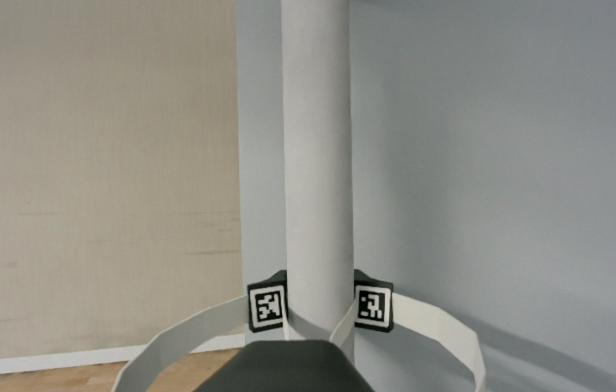

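Emit:
move --r2 '{"base":{"translate_m":0.109,"strafe_m":0.191},"joints":{"wrist_yaw_rad":0.9},"pace":"slow","speeds":{"wrist_yaw_rad":0.08}}' --blocking false --cameras '[]'

Emit:
wait --seconds 6 --cameras '[]'

Emit:
move --r2 '{"base":{"translate_m":0.145,"strafe_m":0.166},"joints":{"wrist_yaw_rad":0.7},"pace":"slow","speeds":{"wrist_yaw_rad":0.08}}' --blocking false --cameras '[]'

Emit:
wait --seconds 6 --cameras '["r2_head_camera","r2_wrist_camera"]'

Scene clock: 1514.23 s.
move: r2 moving
r1: as last shown
r1.base_tilt: forward=-1.6 right=+1.2
r1.lidar_m: 2.50 1.03 0.74 0.74 0.79 0.69 0.63 0.71 1.02 2.04 1.10 0.98
r1.servo_current: wrist_yaw_rad=46(65) wrist_pitch_rad=33(46) wrist_roll_rad=52(59) gripper_m=46(52)
r1.wrist_depth_mm: - - - - - 1708 - / - - - - - 1708 1205 / - - - - - 1756 1160 / - - - - - 1808 1205 / - - - - - 1756 1255 / - - - - - 214 1229 / - 161 - 144 - 1863 1255
r2.base_odometry: x=-1.701 y=-2.472 heading=-1.971
r2.turned_by_wheels: +0.000
r2.turned_by_imu: +0.000
r2.base_tilt: forward=-0.7 right=+0.0
r2.lidar_m: 0.65 0.67 2.53 2.69 2.98 4.43 - 2.53 2.04 2.06 1.73 1.28
r2.base_status: translate_m moving; strafe_m moving
r2.joint_positions: lift_m=+0.930 arm_m=+0.265 wrist_yaw_rad=+1.062 wrist_pitch_rad=+0.003 wrist_roll_rad=+0.002 gripper_m=-0.029
r2.joint_status: wrist_yaw_rad moving
r2.measured_speeds: translate_m=+0.024 strafe_m=+0.041 rotate_rad=+0.001 lift_m=+0.000 arm_m=+0.000 wrist_yaw_rad=-0.073 wrist_pitch_rad=+0.000 wrist_roll_rad=+0.000
r2.motor_effort: lift_m=+21(21) arm_m=-6(6) wheel_0=-6(12) wheel_1=+3(5) wheel_2=-1(2)
r2.servo_current: wrist_yaw_rad=26(72) wrist_pitch_rad=39(46) wrist_roll_rad=46(65) gripper_m=98(104)
r2.contact_limits: arm_m 0.2
r2.hand_pose: x=+0.6528 y=+0.2093 z=+1.1070 quat_wxyz=(+0.862, +0.000, +0.002, +0.507) (m; r2's base frame)
r2.wrist_depth_mm: - - - 163 227 214 204 / - - - 162 229 215 - / - - - 165 230 217 206 / - - - 164 232 218 208 / - - - 166 234 220 210 / - - 185 167 179 218 211 / - - - - 234 216 212
pictures: none
No camera images: "cameras" was empty.

Scene clock: 1517.20 s.
earlier move: r2 done
r1.base_odometry: x=-0.218 y=-0.137 heading=+1.349
r1.turned_by_wheels: +0.000
r1.turned_by_imu: +0.000
r1.base_tilt: forward=-1.6 right=+1.3
r1.lidar_m: 2.49 1.04 0.78 0.72 0.80 0.67 0.66 0.69 1.05 2.05 1.10 1.00
r1.base_status: not commanded
r1.joint_positions: lift_m=+0.677 arm_m=+0.000 wrist_yaw_rad=-0.003 wrist_pitch_rad=+0.002 wrist_roll_rad=+1.568 gripper_m=+0.120
r1.joint_status: not commanded
r1.measured_speeds: all 0
r1.motor_effort: lift_m=+15(15) arm_m=+4(4) wheel_0=-2(2) wheel_1=+1(1) wheel_2=+1(1)
r1.servo_current: wrist_yaw_rad=52(72) wrist_pitch_rad=46(52) wrist_roll_rad=46(78) gripper_m=39(52)
r1.hand_pose: x=+0.4590 y=-0.0882 z=+0.8550 quat_wxyz=(+0.708, +0.706, +0.000, -0.002) (m; r1's base frame)
r1.wrist_depth_mm: - - - - - 1708 - / - - - - - 1808 1205 / - - - - - 1756 1182 / - - - - - 1756 1229 / - - - - - 1756 1229 / - - - - - 213 1255 / - 161 - 145 - 1921 1229
r2.base_odometry: x=-1.575 y=-2.637 heading=-1.972
r2.turned_by_wheels: -0.001
r2.turned_by_imu: -0.001
r2.base_tilt: forward=-0.7 right=+0.1
r2.lidar_m: 0.65 0.72 2.40 2.51 2.78 4.46 - 2.75 2.26 2.25 1.67 1.07
r2.base_status: done
r2.joint_positions: lift_m=+0.930 arm_m=+0.265 wrist_yaw_rad=+0.890 wrist_pitch_rad=+0.003 wrist_roll_rad=+0.002 gripper_m=-0.029
r2.joint_status: all done
r2.measured_speeds: all 0
r2.motor_effort: lift_m=+21(21) arm_m=-6(6) wheel_0=-12(15) wheel_1=-4(6) wheel_2=+0(4)
r2.servo_current: wrist_yaw_rad=65(85) wrist_pitch_rad=46(52) wrist_roll_rad=39(65) gripper_m=104(104)
r2.contact_limits: arm_m 0.2
r2.hand_pose: x=+0.6854 y=+0.1691 z=+1.1070 quat_wxyz=(+0.903, +0.000, +0.002, +0.431) (m; r2's base frame)
r2.wrist_depth_mm: - - - 163 226 213 204 / - - - 164 228 216 - / - - - 164 229 216 206 / - - - 164 230 216 207 / - - - 165 233 219 208 / - - - 165 177 217 210 / - - 158 - 233 218 211
wait: 2.97 of 6 s (r2 has come to rest)
pictures: none
No camera images: "cameras" was empty.

Scene clock: 1517.70 s.
move: r2 moving
r1: as last shown
r1.base_tilt: forward=-1.6 right=+1.2
r1.lidar_m: 2.48 1.01 0.74 0.72 0.79 0.68 0.66 0.69 1.05 2.03 1.14 0.99
r1.motor_effort: lift_m=+15(15) arm_m=+4(4) wheel_0=-1(2) wheel_1=+1(1) wheel_2=+1(1)
r1.servo_current: wrist_yaw_rad=39(72) wrist_pitch_rad=39(52) wrist_roll_rad=59(65) gripper_m=46(46)
r1.wrist_depth_mm: - - - - - 1661 - / - - - - - 1708 1229 / - - - - - 1756 1182 / - - - - - 1756 1229 / - - - - - 1756 1255 / - - - - - 214 1255 / - 161 - 145 - 1921 1255
r2.base_odometry: x=-1.570 y=-2.648 heading=-1.973
r2.turned_by_wheels: -0.001
r2.turned_by_imu: -0.001
r2.base_tilt: forward=-0.6 right=+0.0
r2.lidar_m: 0.66 0.70 2.37 2.50 2.78 4.40 - 2.78 2.28 2.27 1.63 1.05
r2.base_status: translate_m moving; strafe_m moving
r2.joint_positions: lift_m=+0.930 arm_m=+0.265 wrist_yaw_rad=+0.860 wrist_pitch_rad=+0.003 wrist_roll_rad=+0.002 gripper_m=-0.029
r2.joint_status: wrist_yaw_rad moving
r2.measured_speeds: translate_m=+0.032 strafe_m=+0.038 rotate_rad=-0.001 lift_m=+0.000 arm_m=+0.000 wrist_yaw_rad=-0.074 wrist_pitch_rad=+0.000 wrist_roll_rad=+0.000
r2.motor_effort: lift_m=+21(21) arm_m=-6(6) wheel_0=-12(16) wheel_1=+2(3) wheel_2=-4(4)
r2.servo_current: wrist_yaw_rad=33(85) wrist_pitch_rad=46(52) wrist_roll_rad=46(46) gripper_m=98(104)
r2.contact_limits: arm_m 0.2
r2.hand_pose: x=+0.6905 y=+0.1614 z=+1.1070 quat_wxyz=(+0.909, +0.000, +0.002, +0.417) (m; r2's base frame)
r2.wrist_depth_mm: - - - 167 227 215 206 / - - - 163 229 216 - / - - - 164 229 217 207 / - - - 165 230 217 208 / - - - 167 233 220 210 / - - 262 165 180 219 211 / - - 265 - 234 220 212
pictures: none
No camera images: "cameras" was empty.

Scene clock: 1520.67 s.
earlier move: r2 done
r1.base_odometry: x=-0.218 y=-0.137 heading=+1.349
r1.turned_by_wheels: +0.000
r1.turned_by_imu: +0.000
r1.base_tilt: forward=-1.6 right=+1.3
r1.lidar_m: 2.48 1.00 0.76 0.72 0.78 0.68 0.66 0.70 1.05 2.03 1.13 0.99
r1.base_status: not commanded
r1.joint_positions: lift_m=+0.677 arm_m=+0.000 wrist_yaw_rad=-0.003 wrist_pitch_rad=+0.002 wrist_roll_rad=+1.568 gripper_m=+0.120
r1.joint_status: not commanded
r1.measured_speeds: all 0
r1.motor_effort: lift_m=+15(15) arm_m=+4(4) wheel_0=-1(2) wheel_1=+1(1) wheel_2=+1(1)
r1.servo_current: wrist_yaw_rad=59(72) wrist_pitch_rad=46(52) wrist_roll_rad=65(65) gripper_m=39(52)
r1.hand_pose: x=+0.4590 y=-0.0882 z=+0.8550 quat_wxyz=(+0.708, +0.706, +0.000, -0.002) (m; r1's base frame)
r1.wrist_depth_mm: - - - - - 1708 - / - - - - - 1708 1229 / - - - - - 1756 1182 / - - - - - 1756 1205 / - - - - - 1708 1255 / - - - - - 213 1255 / - 160 - 144 - 1983 1255
r2.base_odometry: x=-1.480 y=-2.836 heading=-1.973
r2.turned_by_wheels: -0.001
r2.turned_by_imu: -0.015
r2.base_tilt: forward=-0.6 right=+0.1
r2.lidar_m: 0.66 1.34 2.12 2.29 2.56 4.00 - 3.03 2.45 2.44 1.54 0.92
r2.base_status: done
r2.joint_positions: lift_m=+0.930 arm_m=+0.265 wrist_yaw_rad=+0.689 wrist_pitch_rad=+0.003 wrist_roll_rad=+0.002 gripper_m=-0.029
r2.joint_status: all done
r2.measured_speeds: all 0
r2.motor_effort: lift_m=+21(21) arm_m=-6(6) wheel_0=-15(20) wheel_1=-6(6) wheel_2=-2(6)
r2.servo_current: wrist_yaw_rad=72(111) wrist_pitch_rad=46(52) wrist_roll_rad=46(59) gripper_m=98(104)
r2.contact_limits: arm_m 0.2
r2.hand_pose: x=+0.7143 y=+0.1158 z=+1.1070 quat_wxyz=(+0.941, +0.000, +0.002, +0.338) (m; r2's base frame)
r2.wrist_depth_mm: - - - 163 227 214 204 / - - 257 164 229 215 - / - - 259 164 230 217 206 / - - 259 165 230 217 208 / - - 260 165 233 219 209 / - - 178 166 179 219 211 / - - - - 234 220 211
wait: 2.97 of 6 s (r2 has come to rest)
pictures: r2_head_camera, r2_wrist_camera
Images, in order (width x height): r2_head_camera 420x560, r2_wrist_camera 616x392.

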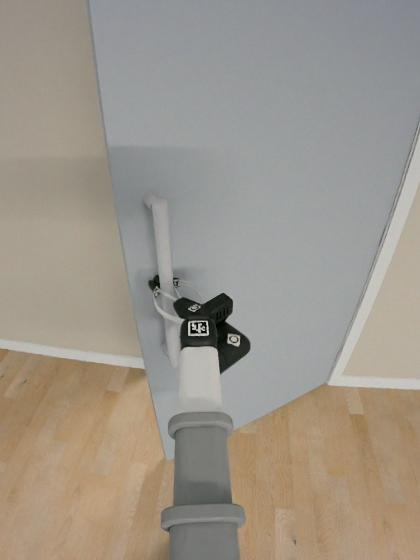

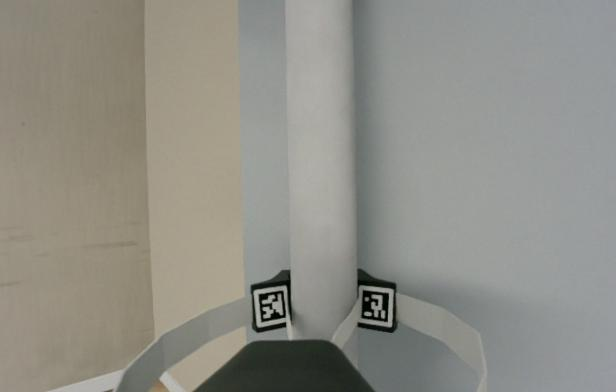

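Emit:
move --r2 '{"base":{"translate_m":0.175,"strafe_m":0.134},"joints":{"wrist_yaw_rad":0.49},"pace":"slow","speeds":{"wrist_yaw_rad":0.08}}' --blocking false --cameras '[]'

Emit:
wait --seconds 6 --cameras '["r2_head_camera","r2_wrist_camera"]'

Scene clock: 1525.67 s.
move: r2 moving
r1: as last shown
r1.lidar_m: 2.50 1.02 0.76 0.73 0.78 0.68 0.66 0.71 1.00 2.05 1.14 0.99
r1.servo_current: wrist_yaw_rad=46(65) wrist_pitch_rad=39(46) wrist_roll_rad=65(65) gripper_m=46(46)
r1.wrist_depth_mm: - - - - - 1661 - / - - - - - 1708 1229 / - - - - - 1708 1160 / - - - - - 1863 1255 / - - - - - 1756 1229 / - - - - - 213 1255 / - 160 - 145 - 1983 1255
r2.base_odometry: x=-1.476 y=-2.849 heading=-1.975
r2.turned_by_wheels: -0.001
r2.turned_by_imu: -0.001
r2.base_tilt: forward=-0.6 right=+0.1
r2.lidar_m: 0.67 1.35 2.15 2.30 2.55 3.92 - 3.04 2.47 2.45 1.50 0.91
r2.base_status: translate_m moving; strafe_m moving
r2.joint_positions: lift_m=+0.930 arm_m=+0.265 wrist_yaw_rad=+0.660 wrist_pitch_rad=+0.003 wrist_roll_rad=+0.001 gripper_m=-0.029
r2.joint_status: wrist_yaw_rad moving
r2.measured_speeds: translate_m=+0.042 strafe_m=+0.033 rotate_rad=+0.002 lift_m=+0.000 arm_m=+0.000 wrist_yaw_rad=-0.074 wrist_pitch_rad=+0.000 wrist_roll_rad=+0.000
r2.motor_effort: lift_m=+21(21) arm_m=-6(6) wheel_0=-12(16) wheel_1=+3(5) wheel_2=-7(7)
r2.servo_current: wrist_yaw_rad=46(91) wrist_pitch_rad=39(46) wrist_roll_rad=39(59) gripper_m=98(104)
r2.contact_limits: arm_m 0.2
r2.hand_pose: x=+0.7174 y=+0.1078 z=+1.1070 quat_wxyz=(+0.946, +0.000, +0.002, +0.324) (m; r2's base frame)
r2.wrist_depth_mm: - - 255 166 227 214 206 / - - 255 163 229 215 - / - - 257 164 229 218 208 / - - 260 165 231 219 210 / - - 262 167 233 220 211 / - - 180 166 181 218 211 / - - - - 233 218 212
pictures: none
No camera images: "cameras" was empty.

Scene clock: 1528.57 s.
earlier move: r2 done
r1.base_odometry: x=-0.218 y=-0.137 heading=+1.349
r1.turned_by_wheels: +0.000
r1.turned_by_imu: +0.000
r1.base_tilt: forward=-1.6 right=+1.3
r1.lidar_m: 2.51 1.03 0.74 0.71 0.77 0.68 0.65 0.71 1.05 2.04 1.15 0.99
r1.base_status: not commanded
r1.joint_positions: lift_m=+0.677 arm_m=+0.000 wrist_yaw_rad=-0.003 wrist_pitch_rad=+0.002 wrist_roll_rad=+1.568 gripper_m=+0.120
r1.joint_status: not commanded
r1.measured_speeds: all 0
r1.motor_effort: lift_m=+15(15) arm_m=+4(4) wheel_0=-1(2) wheel_1=+1(1) wheel_2=+1(1)
r1.servo_current: wrist_yaw_rad=65(72) wrist_pitch_rad=46(46) wrist_roll_rad=52(72) gripper_m=46(52)
r1.hand_pose: x=+0.4590 y=-0.0882 z=+0.8550 quat_wxyz=(+0.708, +0.706, +0.000, -0.002) (m; r1's base frame)
r1.wrist_depth_mm: - - - - - 1756 - / - - - - - 1708 1205 / - - - - - 1756 1160 / - - - - - 1756 1229 / - - - - - 1756 1229 / - - - - - 213 1205 / - 160 - 144 - 1983 1229
r2.base_odometry: x=-1.426 y=-3.049 heading=-1.975
r2.turned_by_wheels: -0.001
r2.turned_by_imu: -0.018
r2.base_tilt: forward=-0.6 right=+0.1
r2.lidar_m: 0.68 1.18 1.82 2.14 2.34 3.64 - 3.29 2.62 2.61 1.37 0.86
r2.base_status: done
r2.joint_positions: lift_m=+0.930 arm_m=+0.265 wrist_yaw_rad=+0.483 wrist_pitch_rad=+0.003 wrist_roll_rad=+0.001 gripper_m=-0.029
r2.joint_status: all done
r2.measured_speeds: all 0
r2.motor_effort: lift_m=+21(21) arm_m=-6(7) wheel_0=-15(23) wheel_1=-5(6) wheel_2=-3(8)
r2.servo_current: wrist_yaw_rad=52(91) wrist_pitch_rad=39(52) wrist_roll_rad=46(59) gripper_m=91(104)
r2.contact_limits: arm_m 0.2
r2.hand_pose: x=+0.7321 y=+0.0564 z=+1.1070 quat_wxyz=(+0.971, +0.000, +0.002, +0.239) (m; r2's base frame)
r2.wrist_depth_mm: - - - 167 227 214 206 / - - 256 166 228 215 - / - - 256 165 229 218 207 / - - 258 166 230 218 208 / 1756 - 260 167 233 220 210 / 1661 - 180 168 181 219 211 / - - - - 235 218 212
wait: 2.90 of 6 s (r2 has come to rest)
pictures: r2_head_camera, r2_wrist_camera
Images, in order (width x height): r2_head_camera 420x560, r2_wrist_camera 616x392.

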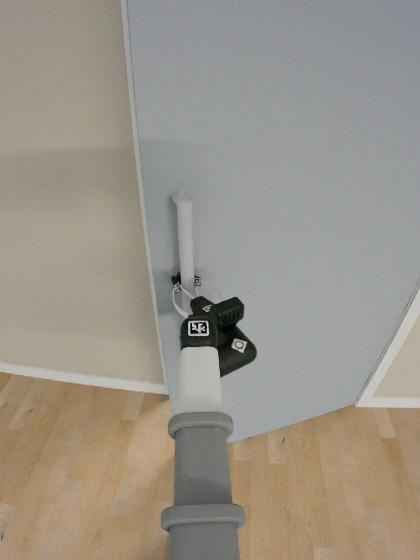

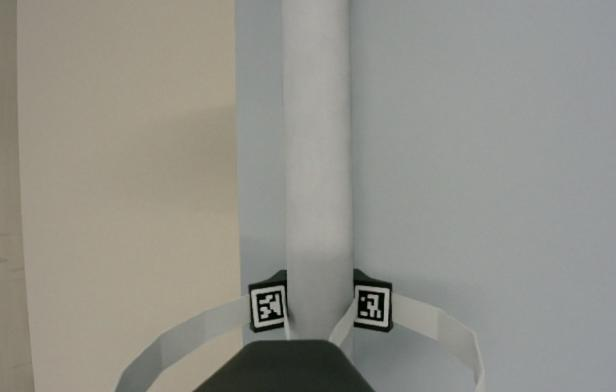

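Emit:
move --r2 '{"base":{"translate_m":0.196,"strafe_m":0.101},"joints":{"wrist_yaw_rad":0.29},"pace":"slow","speeds":{"wrist_yaw_rad":0.08}}' --blocking false --cameras '[]'

Emit:
wait --seconds 6 --cameras '["r2_head_camera","r2_wrist_camera"]'

Scene clock: 1535.17 s.
move: r2 moving
r1: as last shown
r1.lidar_m: 2.46 1.05 0.75 0.72 0.78 0.68 0.67 0.73 1.03 2.05 1.11 0.98
r1.servo_current: wrist_yaw_rad=46(65) wrist_pitch_rad=39(46) wrist_roll_rad=59(65) gripper_m=46(46)
r1.wrist_depth_mm: - - - - - 1661 - / - - - - - 1708 1205 / - - - - - 1756 1160 / - - - - - 1808 1229 / - - - - - 1808 1229 / - - - - - 213 1229 / - 161 - 145 - 1921 1255
r2.base_odometry: x=-1.424 y=-3.063 heading=-1.976
r2.turned_by_wheels: -0.001
r2.turned_by_imu: +0.000
r2.base_tilt: forward=-0.6 right=+0.1
r2.lidar_m: 0.69 1.19 1.79 2.14 2.32 3.61 - 3.30 2.65 2.61 1.33 0.85
r2.base_status: translate_m moving; strafe_m moving
r2.joint_positions: lift_m=+0.930 arm_m=+0.265 wrist_yaw_rad=+0.453 wrist_pitch_rad=+0.003 wrist_roll_rad=+0.001 gripper_m=-0.029
r2.joint_status: wrist_yaw_rad moving
r2.measured_speeds: translate_m=+0.047 strafe_m=+0.026 rotate_rad=-0.001 lift_m=+0.000 arm_m=+0.000 wrist_yaw_rad=-0.076 wrist_pitch_rad=+0.000 wrist_roll_rad=+0.000
r2.motor_effort: lift_m=+21(21) arm_m=-6(7) wheel_0=-6(14) wheel_1=+2(5) wheel_2=-6(7)
r2.servo_current: wrist_yaw_rad=46(85) wrist_pitch_rad=39(46) wrist_roll_rad=46(59) gripper_m=98(104)
r2.contact_limits: arm_m 0.2
r2.hand_pose: x=+0.7336 y=+0.0476 z=+1.1070 quat_wxyz=(+0.974, +0.000, +0.002, +0.224) (m; r2's base frame)
r2.wrist_depth_mm: - - 254 163 227 216 206 / - - 255 163 229 216 207 / - - 257 164 232 219 209 / - - 258 165 233 219 211 / - - 259 166 234 220 212 / - - 182 166 179 220 213 / - 120 - - 235 217 213
pictures: none
No camera images: "cameras" was empty.

Scene clock: 1538.03 s.
earlier move: r2 done
r1.base_odometry: x=-0.218 y=-0.137 heading=+1.349
r1.turned_by_wheels: +0.000
r1.turned_by_imu: +0.000
r1.base_tilt: forward=-1.6 right=+1.3
r1.lidar_m: 2.48 1.02 0.75 0.73 0.77 0.67 0.67 0.71 1.06 2.02 1.13 1.00
r1.base_status: not commanded
r1.joint_positions: lift_m=+0.677 arm_m=+0.000 wrist_yaw_rad=-0.003 wrist_pitch_rad=+0.002 wrist_roll_rad=+1.568 gripper_m=+0.120
r1.joint_status: not commanded
r1.measured_speeds: all 0
r1.motor_effort: lift_m=+15(15) arm_m=+4(4) wheel_0=-1(2) wheel_1=+1(1) wheel_2=+1(1)
r1.servo_current: wrist_yaw_rad=59(72) wrist_pitch_rad=46(52) wrist_roll_rad=65(72) gripper_m=39(52)
r1.hand_pose: x=+0.4590 y=-0.0882 z=+0.8550 quat_wxyz=(+0.708, +0.706, +0.000, -0.002) (m; r1's base frame)
r1.wrist_depth_mm: - - - - - 1708 - / - - - - - 1756 1229 / - - - - - 1756 1160 / - - - - - 1756 1229 / - - - - - 1708 1229 / - - - - - 213 1229 / - 160 - 144 - 1921 1255
r2.base_odometry: x=-1.410 y=-3.269 heading=-1.977
r2.turned_by_wheels: -0.001
r2.turned_by_imu: -0.013
r2.base_tilt: forward=-0.6 right=+0.0
r2.lidar_m: 0.68 0.95 1.50 2.01 2.21 3.30 - 3.47 2.77 2.38 1.10 0.76
r2.base_status: done
r2.joint_positions: lift_m=+0.930 arm_m=+0.265 wrist_yaw_rad=+0.281 wrist_pitch_rad=+0.003 wrist_roll_rad=+0.001 gripper_m=-0.029
r2.joint_status: all done
r2.measured_speeds: translate_m=+0.000 strafe_m=+0.000 rotate_rad=+0.001 lift_m=+0.000 arm_m=+0.000 wrist_yaw_rad=+0.000 wrist_pitch_rad=+0.000 wrist_roll_rad=+0.000
r2.motor_effort: lift_m=+21(21) arm_m=-7(7) wheel_0=-15(17) wheel_1=-4(5) wheel_2=-6(15)
r2.servo_current: wrist_yaw_rad=65(85) wrist_pitch_rad=46(52) wrist_roll_rad=52(59) gripper_m=91(104)
r2.contact_limits: arm_m 0.2
r2.hand_pose: x=+0.7374 y=-0.0041 z=+1.1070 quat_wxyz=(+0.990, +0.000, +0.002, +0.140) (m; r2's base frame)
r2.wrist_depth_mm: - - 449 164 227 215 206 / - - 452 164 229 216 - / - - 455 165 230 218 208 / - - 459 166 231 219 209 / - - 462 166 233 220 211 / - - 181 167 181 219 212 / - - 158 - 234 216 213
wait: 2.87 of 6 s (r2 has come to rest)
pictures: r2_head_camera, r2_wrist_camera
Images, in order (width x height): r2_head_camera 420x560, r2_wrist_camera 616x392.

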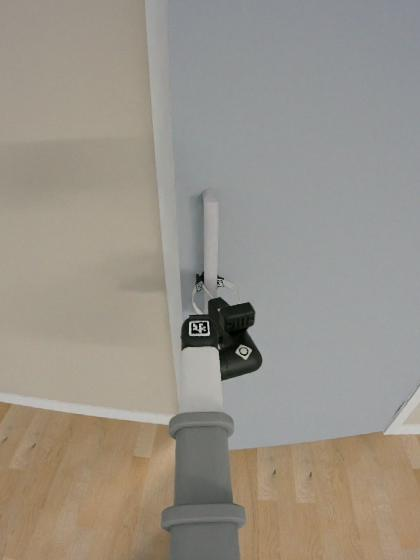

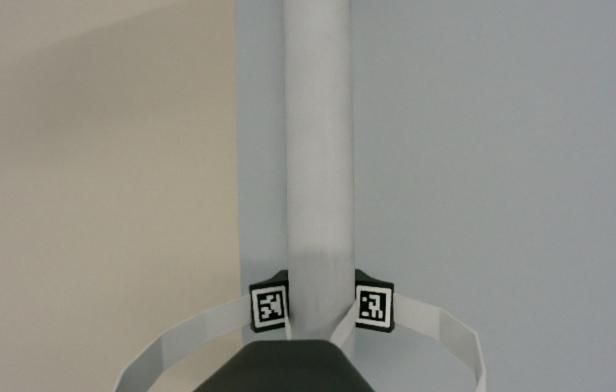

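Emit:
move --r2 '{"base":{"translate_m":0.17,"strafe_m":0.05},"joints":{"wrist_yaw_rad":0.12},"pace":"slow","speeds":{"wrist_yaw_rad":0.08},"contact_limits":{"translate_m":0.3}}' --blocking false --cameras '[]'

Emit:
wait --seconds 6 --cameras '["r2_head_camera","r2_wrist_camera","r1_head_camera"]'

Scene clock: 1542.50 s.
move: r2 moving
r1: as last shown
r1.lidar_m: 2.46 1.02 0.75 0.74 0.79 0.67 0.65 0.71 1.02 2.04 1.15 0.98
r1.motor_effort: lift_m=+15(15) arm_m=+4(4) wheel_0=-1(1) wheel_1=+1(1) wheel_2=+1(1)
r1.servo_current: wrist_yaw_rad=52(65) wrist_pitch_rad=39(52) wrist_roll_rad=39(59) gripper_m=46(46)
r1.wrist_depth_mm: - - - - - 1708 - / - - - - - 1756 1229 / - - - - - 1808 1205 / - - - - - 1756 1229 / - - - - - 1756 1229 / - - - - - 213 1229 / - 161 - 144 - 1983 1255
r2.base_odometry: x=-1.412 y=-3.282 heading=-1.978
r2.turned_by_wheels: -0.001
r2.turned_by_imu: -0.002
r2.base_tilt: forward=-0.7 right=+0.1
r2.lidar_m: 0.66 0.94 1.49 2.02 2.19 3.32 - 3.45 2.79 2.41 1.12 0.79
r2.base_status: translate_m moving; strafe_m moving
r2.joint_positions: lift_m=+0.930 arm_m=+0.265 wrist_yaw_rad=+0.251 wrist_pitch_rad=+0.003 wrist_roll_rad=+0.001 gripper_m=-0.029
r2.joint_status: wrist_yaw_rad moving
r2.measured_speeds: translate_m=+0.048 strafe_m=+0.014 rotate_rad=+0.000 lift_m=+0.000 arm_m=+0.000 wrist_yaw_rad=-0.079 wrist_pitch_rad=+0.000 wrist_roll_rad=+0.000
r2.motor_effort: lift_m=+21(21) arm_m=-6(7) wheel_0=-5(16) wheel_1=+3(3) wheel_2=-10(11)
r2.servo_current: wrist_yaw_rad=33(78) wrist_pitch_rad=39(52) wrist_roll_rad=46(52) gripper_m=85(98)
r2.contact_limits: arm_m 0.2; translate_m 0.3
r2.hand_pose: x=+0.7371 y=-0.0131 z=+1.1070 quat_wxyz=(+0.992, +0.001, +0.002, +0.125) (m; r2's base frame)
r2.wrist_depth_mm: - 469 433 162 227 216 207 / - 477 433 162 229 216 - / - 473 436 164 231 219 210 / - 480 442 164 233 220 211 / - - 445 166 233 220 213 / - - 263 167 180 220 214 / - - 449 - 235 218 215
pictures: none
No camera images: "cameras" was empty.

Scene clock: 1545.03 s.
earlier move: r2 done
r1.base_odometry: x=-0.218 y=-0.137 heading=+1.349
r1.turned_by_wheels: +0.000
r1.turned_by_imu: +0.000
r1.base_tilt: forward=-1.5 right=+1.3
r1.lidar_m: 2.45 0.99 0.77 0.74 0.78 0.68 0.64 0.72 1.04 2.02 1.14 0.98
r1.base_status: not commanded
r1.joint_positions: lift_m=+0.677 arm_m=+0.000 wrist_yaw_rad=-0.003 wrist_pitch_rad=+0.002 wrist_roll_rad=+1.568 gripper_m=+0.120
r1.joint_status: not commanded
r1.measured_speeds: all 0
r1.motor_effort: lift_m=+15(15) arm_m=+4(4) wheel_0=-1(2) wheel_1=+1(1) wheel_2=+1(1)
r1.servo_current: wrist_yaw_rad=59(72) wrist_pitch_rad=33(52) wrist_roll_rad=59(65) gripper_m=52(52)
r1.hand_pose: x=+0.4590 y=-0.0882 z=+0.8550 quat_wxyz=(+0.708, +0.706, +0.000, -0.002) (m; r1's base frame)
r1.wrist_depth_mm: - - - - - 1756 - / - - - - - 1756 1229 / - - - - - 1756 1160 / - - - - - 1708 1229 / - - - - - 1756 1229 / - - - - - 213 1255 / - 160 - 145 - 1756 1255
r2.base_odometry: x=-1.432 y=-3.445 heading=-1.979
r2.turned_by_wheels: -0.001
r2.turned_by_imu: -0.002
r2.base_tilt: forward=-0.7 right=+0.1
r2.lidar_m: 0.65 0.82 1.22 1.93 2.12 3.22 - 3.58 2.82 2.00 0.94 0.73
r2.base_status: done
r2.joint_positions: lift_m=+0.930 arm_m=+0.265 wrist_yaw_rad=+0.110 wrist_pitch_rad=+0.003 wrist_roll_rad=+0.001 gripper_m=-0.029
r2.joint_status: all done
r2.measured_speeds: translate_m=+0.000 strafe_m=+0.000 rotate_rad=+0.000 lift_m=+0.000 arm_m=+0.000 wrist_yaw_rad=-0.001 wrist_pitch_rad=+0.000 wrist_roll_rad=+0.000
r2.motor_effort: lift_m=+21(21) arm_m=-4(7) wheel_0=-9(16) wheel_1=+1(6) wheel_2=-15(16)
r2.servo_current: wrist_yaw_rad=59(91) wrist_pitch_rad=46(52) wrist_roll_rad=52(59) gripper_m=91(98)
r2.contact_limits: arm_m 0.2; translate_m 0.3
r2.hand_pose: x=+0.7322 y=-0.0552 z=+1.1070 quat_wxyz=(+0.998, +0.001, +0.002, +0.055) (m; r2's base frame)
r2.wrist_depth_mm: 278 247 240 152 219 207 200 / 283 248 242 153 221 209 202 / 283 266 244 154 221 211 203 / 287 267 244 155 223 211 204 / 289 270 247 156 224 213 205 / 291 273 185 156 181 212 206 / 293 274 248 - 226 215 208
wait: 2.53 of 6 s (r2 has come to rest)
pictures: r1_head_camera, r2_head_camera, r2_wrist_camera
Images, in order (width x height): r1_head_camera 420x560, r2_head_camera 420x560, r2_wrist_camera 616x392.

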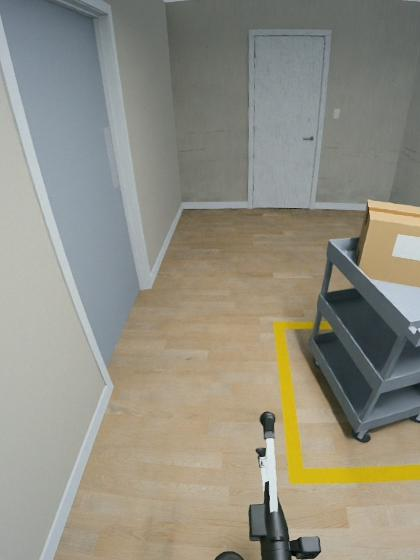

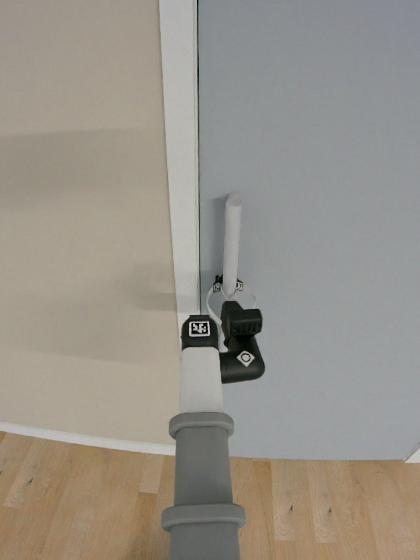

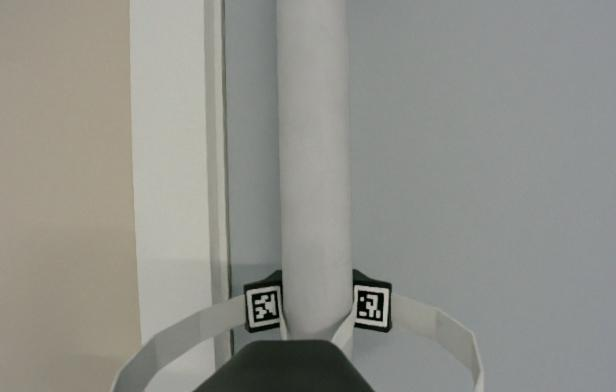

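Emit:
move --r2 '{"joints":{"gripper_m":0.1}}' --blocking false --cameras '[]'

Emit:
wait --seconds 5 --cameras '["r2_wrist_camera"]'

Scene clock: 1549.37 s.
move: r2 moving
r1: as last shown
r1.base_tilt: forward=-1.6 right=+1.3
r1.lidar_m: 2.48 1.00 0.75 0.71 0.79 0.69 0.65 0.70 1.02 2.04 1.12 0.97
r1.motor_effort: lift_m=+15(15) arm_m=+4(4) wheel_0=-1(1) wheel_1=+1(1) wheel_2=+1(1)
r1.servo_current: wrist_yaw_rad=33(52) wrist_pitch_rad=39(46) wrist_roll_rad=52(59) gripper_m=46(46)
r1.wrist_depth_mm: - - - - - 1661 - / - - - - - 1756 1229 / - - - - - 1756 1160 / - - - - - 1808 1229 / - - - - - 1756 1229 / - - - - - 213 1255 / - 159 - 144 - 1708 1255
r2.base_odometry: x=-1.432 y=-3.445 heading=-1.979
r2.turned_by_wheels: +0.000
r2.turned_by_imu: +0.001
r2.base_tilt: forward=-0.6 right=+0.1
r2.lidar_m: 0.67 0.78 1.24 1.95 2.09 3.22 - 3.57 2.85 2.00 0.93 0.73
r2.base_status: not commanded
r2.joint_positions: lift_m=+0.930 arm_m=+0.265 wrist_yaw_rad=+0.110 wrist_pitch_rad=+0.003 wrist_roll_rad=+0.001 gripper_m=-0.003
r2.joint_status: gripper_m moving
r2.measured_speeds: all 0
r2.motor_effort: lift_m=+21(21) arm_m=-4(5) wheel_0=-9(9) wheel_1=+0(0) wheel_2=-15(15)
r2.servo_current: wrist_yaw_rad=65(72) wrist_pitch_rad=39(46) wrist_roll_rad=33(52) gripper_m=85(91)
r2.contact_limits: arm_m 0.2; translate_m 0.3
r2.hand_pose: x=+0.7322 y=-0.0553 z=+1.1072 quat_wxyz=(+0.998, +0.001, +0.001, +0.055) (m; r2's base frame)
r2.wrist_depth_mm: 279 250 241 153 220 208 201 / 282 250 243 153 222 210 203 / 283 251 244 154 222 211 203 / 287 268 246 155 224 211 205 / 290 270 247 156 226 213 205 / 291 273 242 157 182 213 206 / 294 273 247 - 226 212 208
pictures: none
No camera images: "cameras" was empty.

Scene clock: 1550.83 s.
earlier move: r2 done
r1.base_odometry: x=-0.218 y=-0.137 heading=+1.349
r1.turned_by_wheels: +0.000
r1.turned_by_imu: +0.000
r1.base_tilt: forward=-1.6 right=+1.3
r1.lidar_m: 2.47 1.02 0.77 0.73 0.76 0.70 0.67 0.73 1.03 2.04 1.13 0.99
r1.base_status: not commanded
r1.joint_positions: lift_m=+0.677 arm_m=+0.000 wrist_yaw_rad=-0.003 wrist_pitch_rad=+0.002 wrist_roll_rad=+1.568 gripper_m=+0.120
r1.joint_status: not commanded
r1.measured_speeds: all 0
r1.motor_effort: lift_m=+15(15) arm_m=+4(4) wheel_0=-1(2) wheel_1=+1(1) wheel_2=+1(1)
r1.servo_current: wrist_yaw_rad=39(59) wrist_pitch_rad=39(46) wrist_roll_rad=52(65) gripper_m=46(46)
r1.hand_pose: x=+0.4590 y=-0.0882 z=+0.8550 quat_wxyz=(+0.708, +0.706, +0.000, -0.002) (m; r1's base frame)
r1.wrist_depth_mm: - - - - - 1756 - / - - - - - 1756 1182 / - - - - - 1708 1160 / - - - - - 1756 1255 / - - - - - 1808 1255 / - - - - - 213 1281 / - 160 - 145 - 1808 1229
r2.base_odometry: x=-1.432 y=-3.445 heading=-1.979
r2.turned_by_wheels: +0.000
r2.turned_by_imu: +0.000
r2.base_tilt: forward=-0.8 right=+0.1
r2.lidar_m: 0.67 0.82 1.23 1.94 2.12 3.23 - 3.59 2.84 2.00 0.92 0.74
r2.base_status: not commanded
r2.joint_positions: lift_m=+0.930 arm_m=+0.265 wrist_yaw_rad=+0.110 wrist_pitch_rad=+0.003 wrist_roll_rad=+0.001 gripper_m=+0.100
r2.joint_status: all done
r2.measured_speeds: all 0
r2.motor_effort: lift_m=+21(21) arm_m=+5(5) wheel_0=-5(9) wheel_1=+0(0) wheel_2=-15(15)
r2.servo_current: wrist_yaw_rad=65(72) wrist_pitch_rad=46(52) wrist_roll_rad=59(59) gripper_m=52(104)
r2.contact_limits: arm_m 0.2; translate_m 0.3
r2.hand_pose: x=+0.7321 y=-0.0553 z=+1.1072 quat_wxyz=(+0.998, +0.001, +0.001, +0.055) (m; r2's base frame)
r2.wrist_depth_mm: 282 265 242 153 220 210 201 / 287 266 244 154 223 211 203 / 290 267 245 155 221 211 204 / 290 271 246 155 224 213 205 / 291 273 247 156 224 215 206 / 296 277 195 158 186 215 207 / 298 281 247 - 228 213 208
wait: 1.47 of 5 s (r2 has come to rest)
pictures: r2_wrist_camera
Images, in order (width x height): r2_wrist_camera 616x392.

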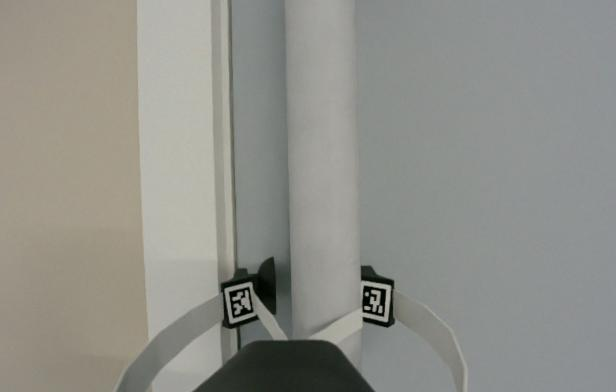

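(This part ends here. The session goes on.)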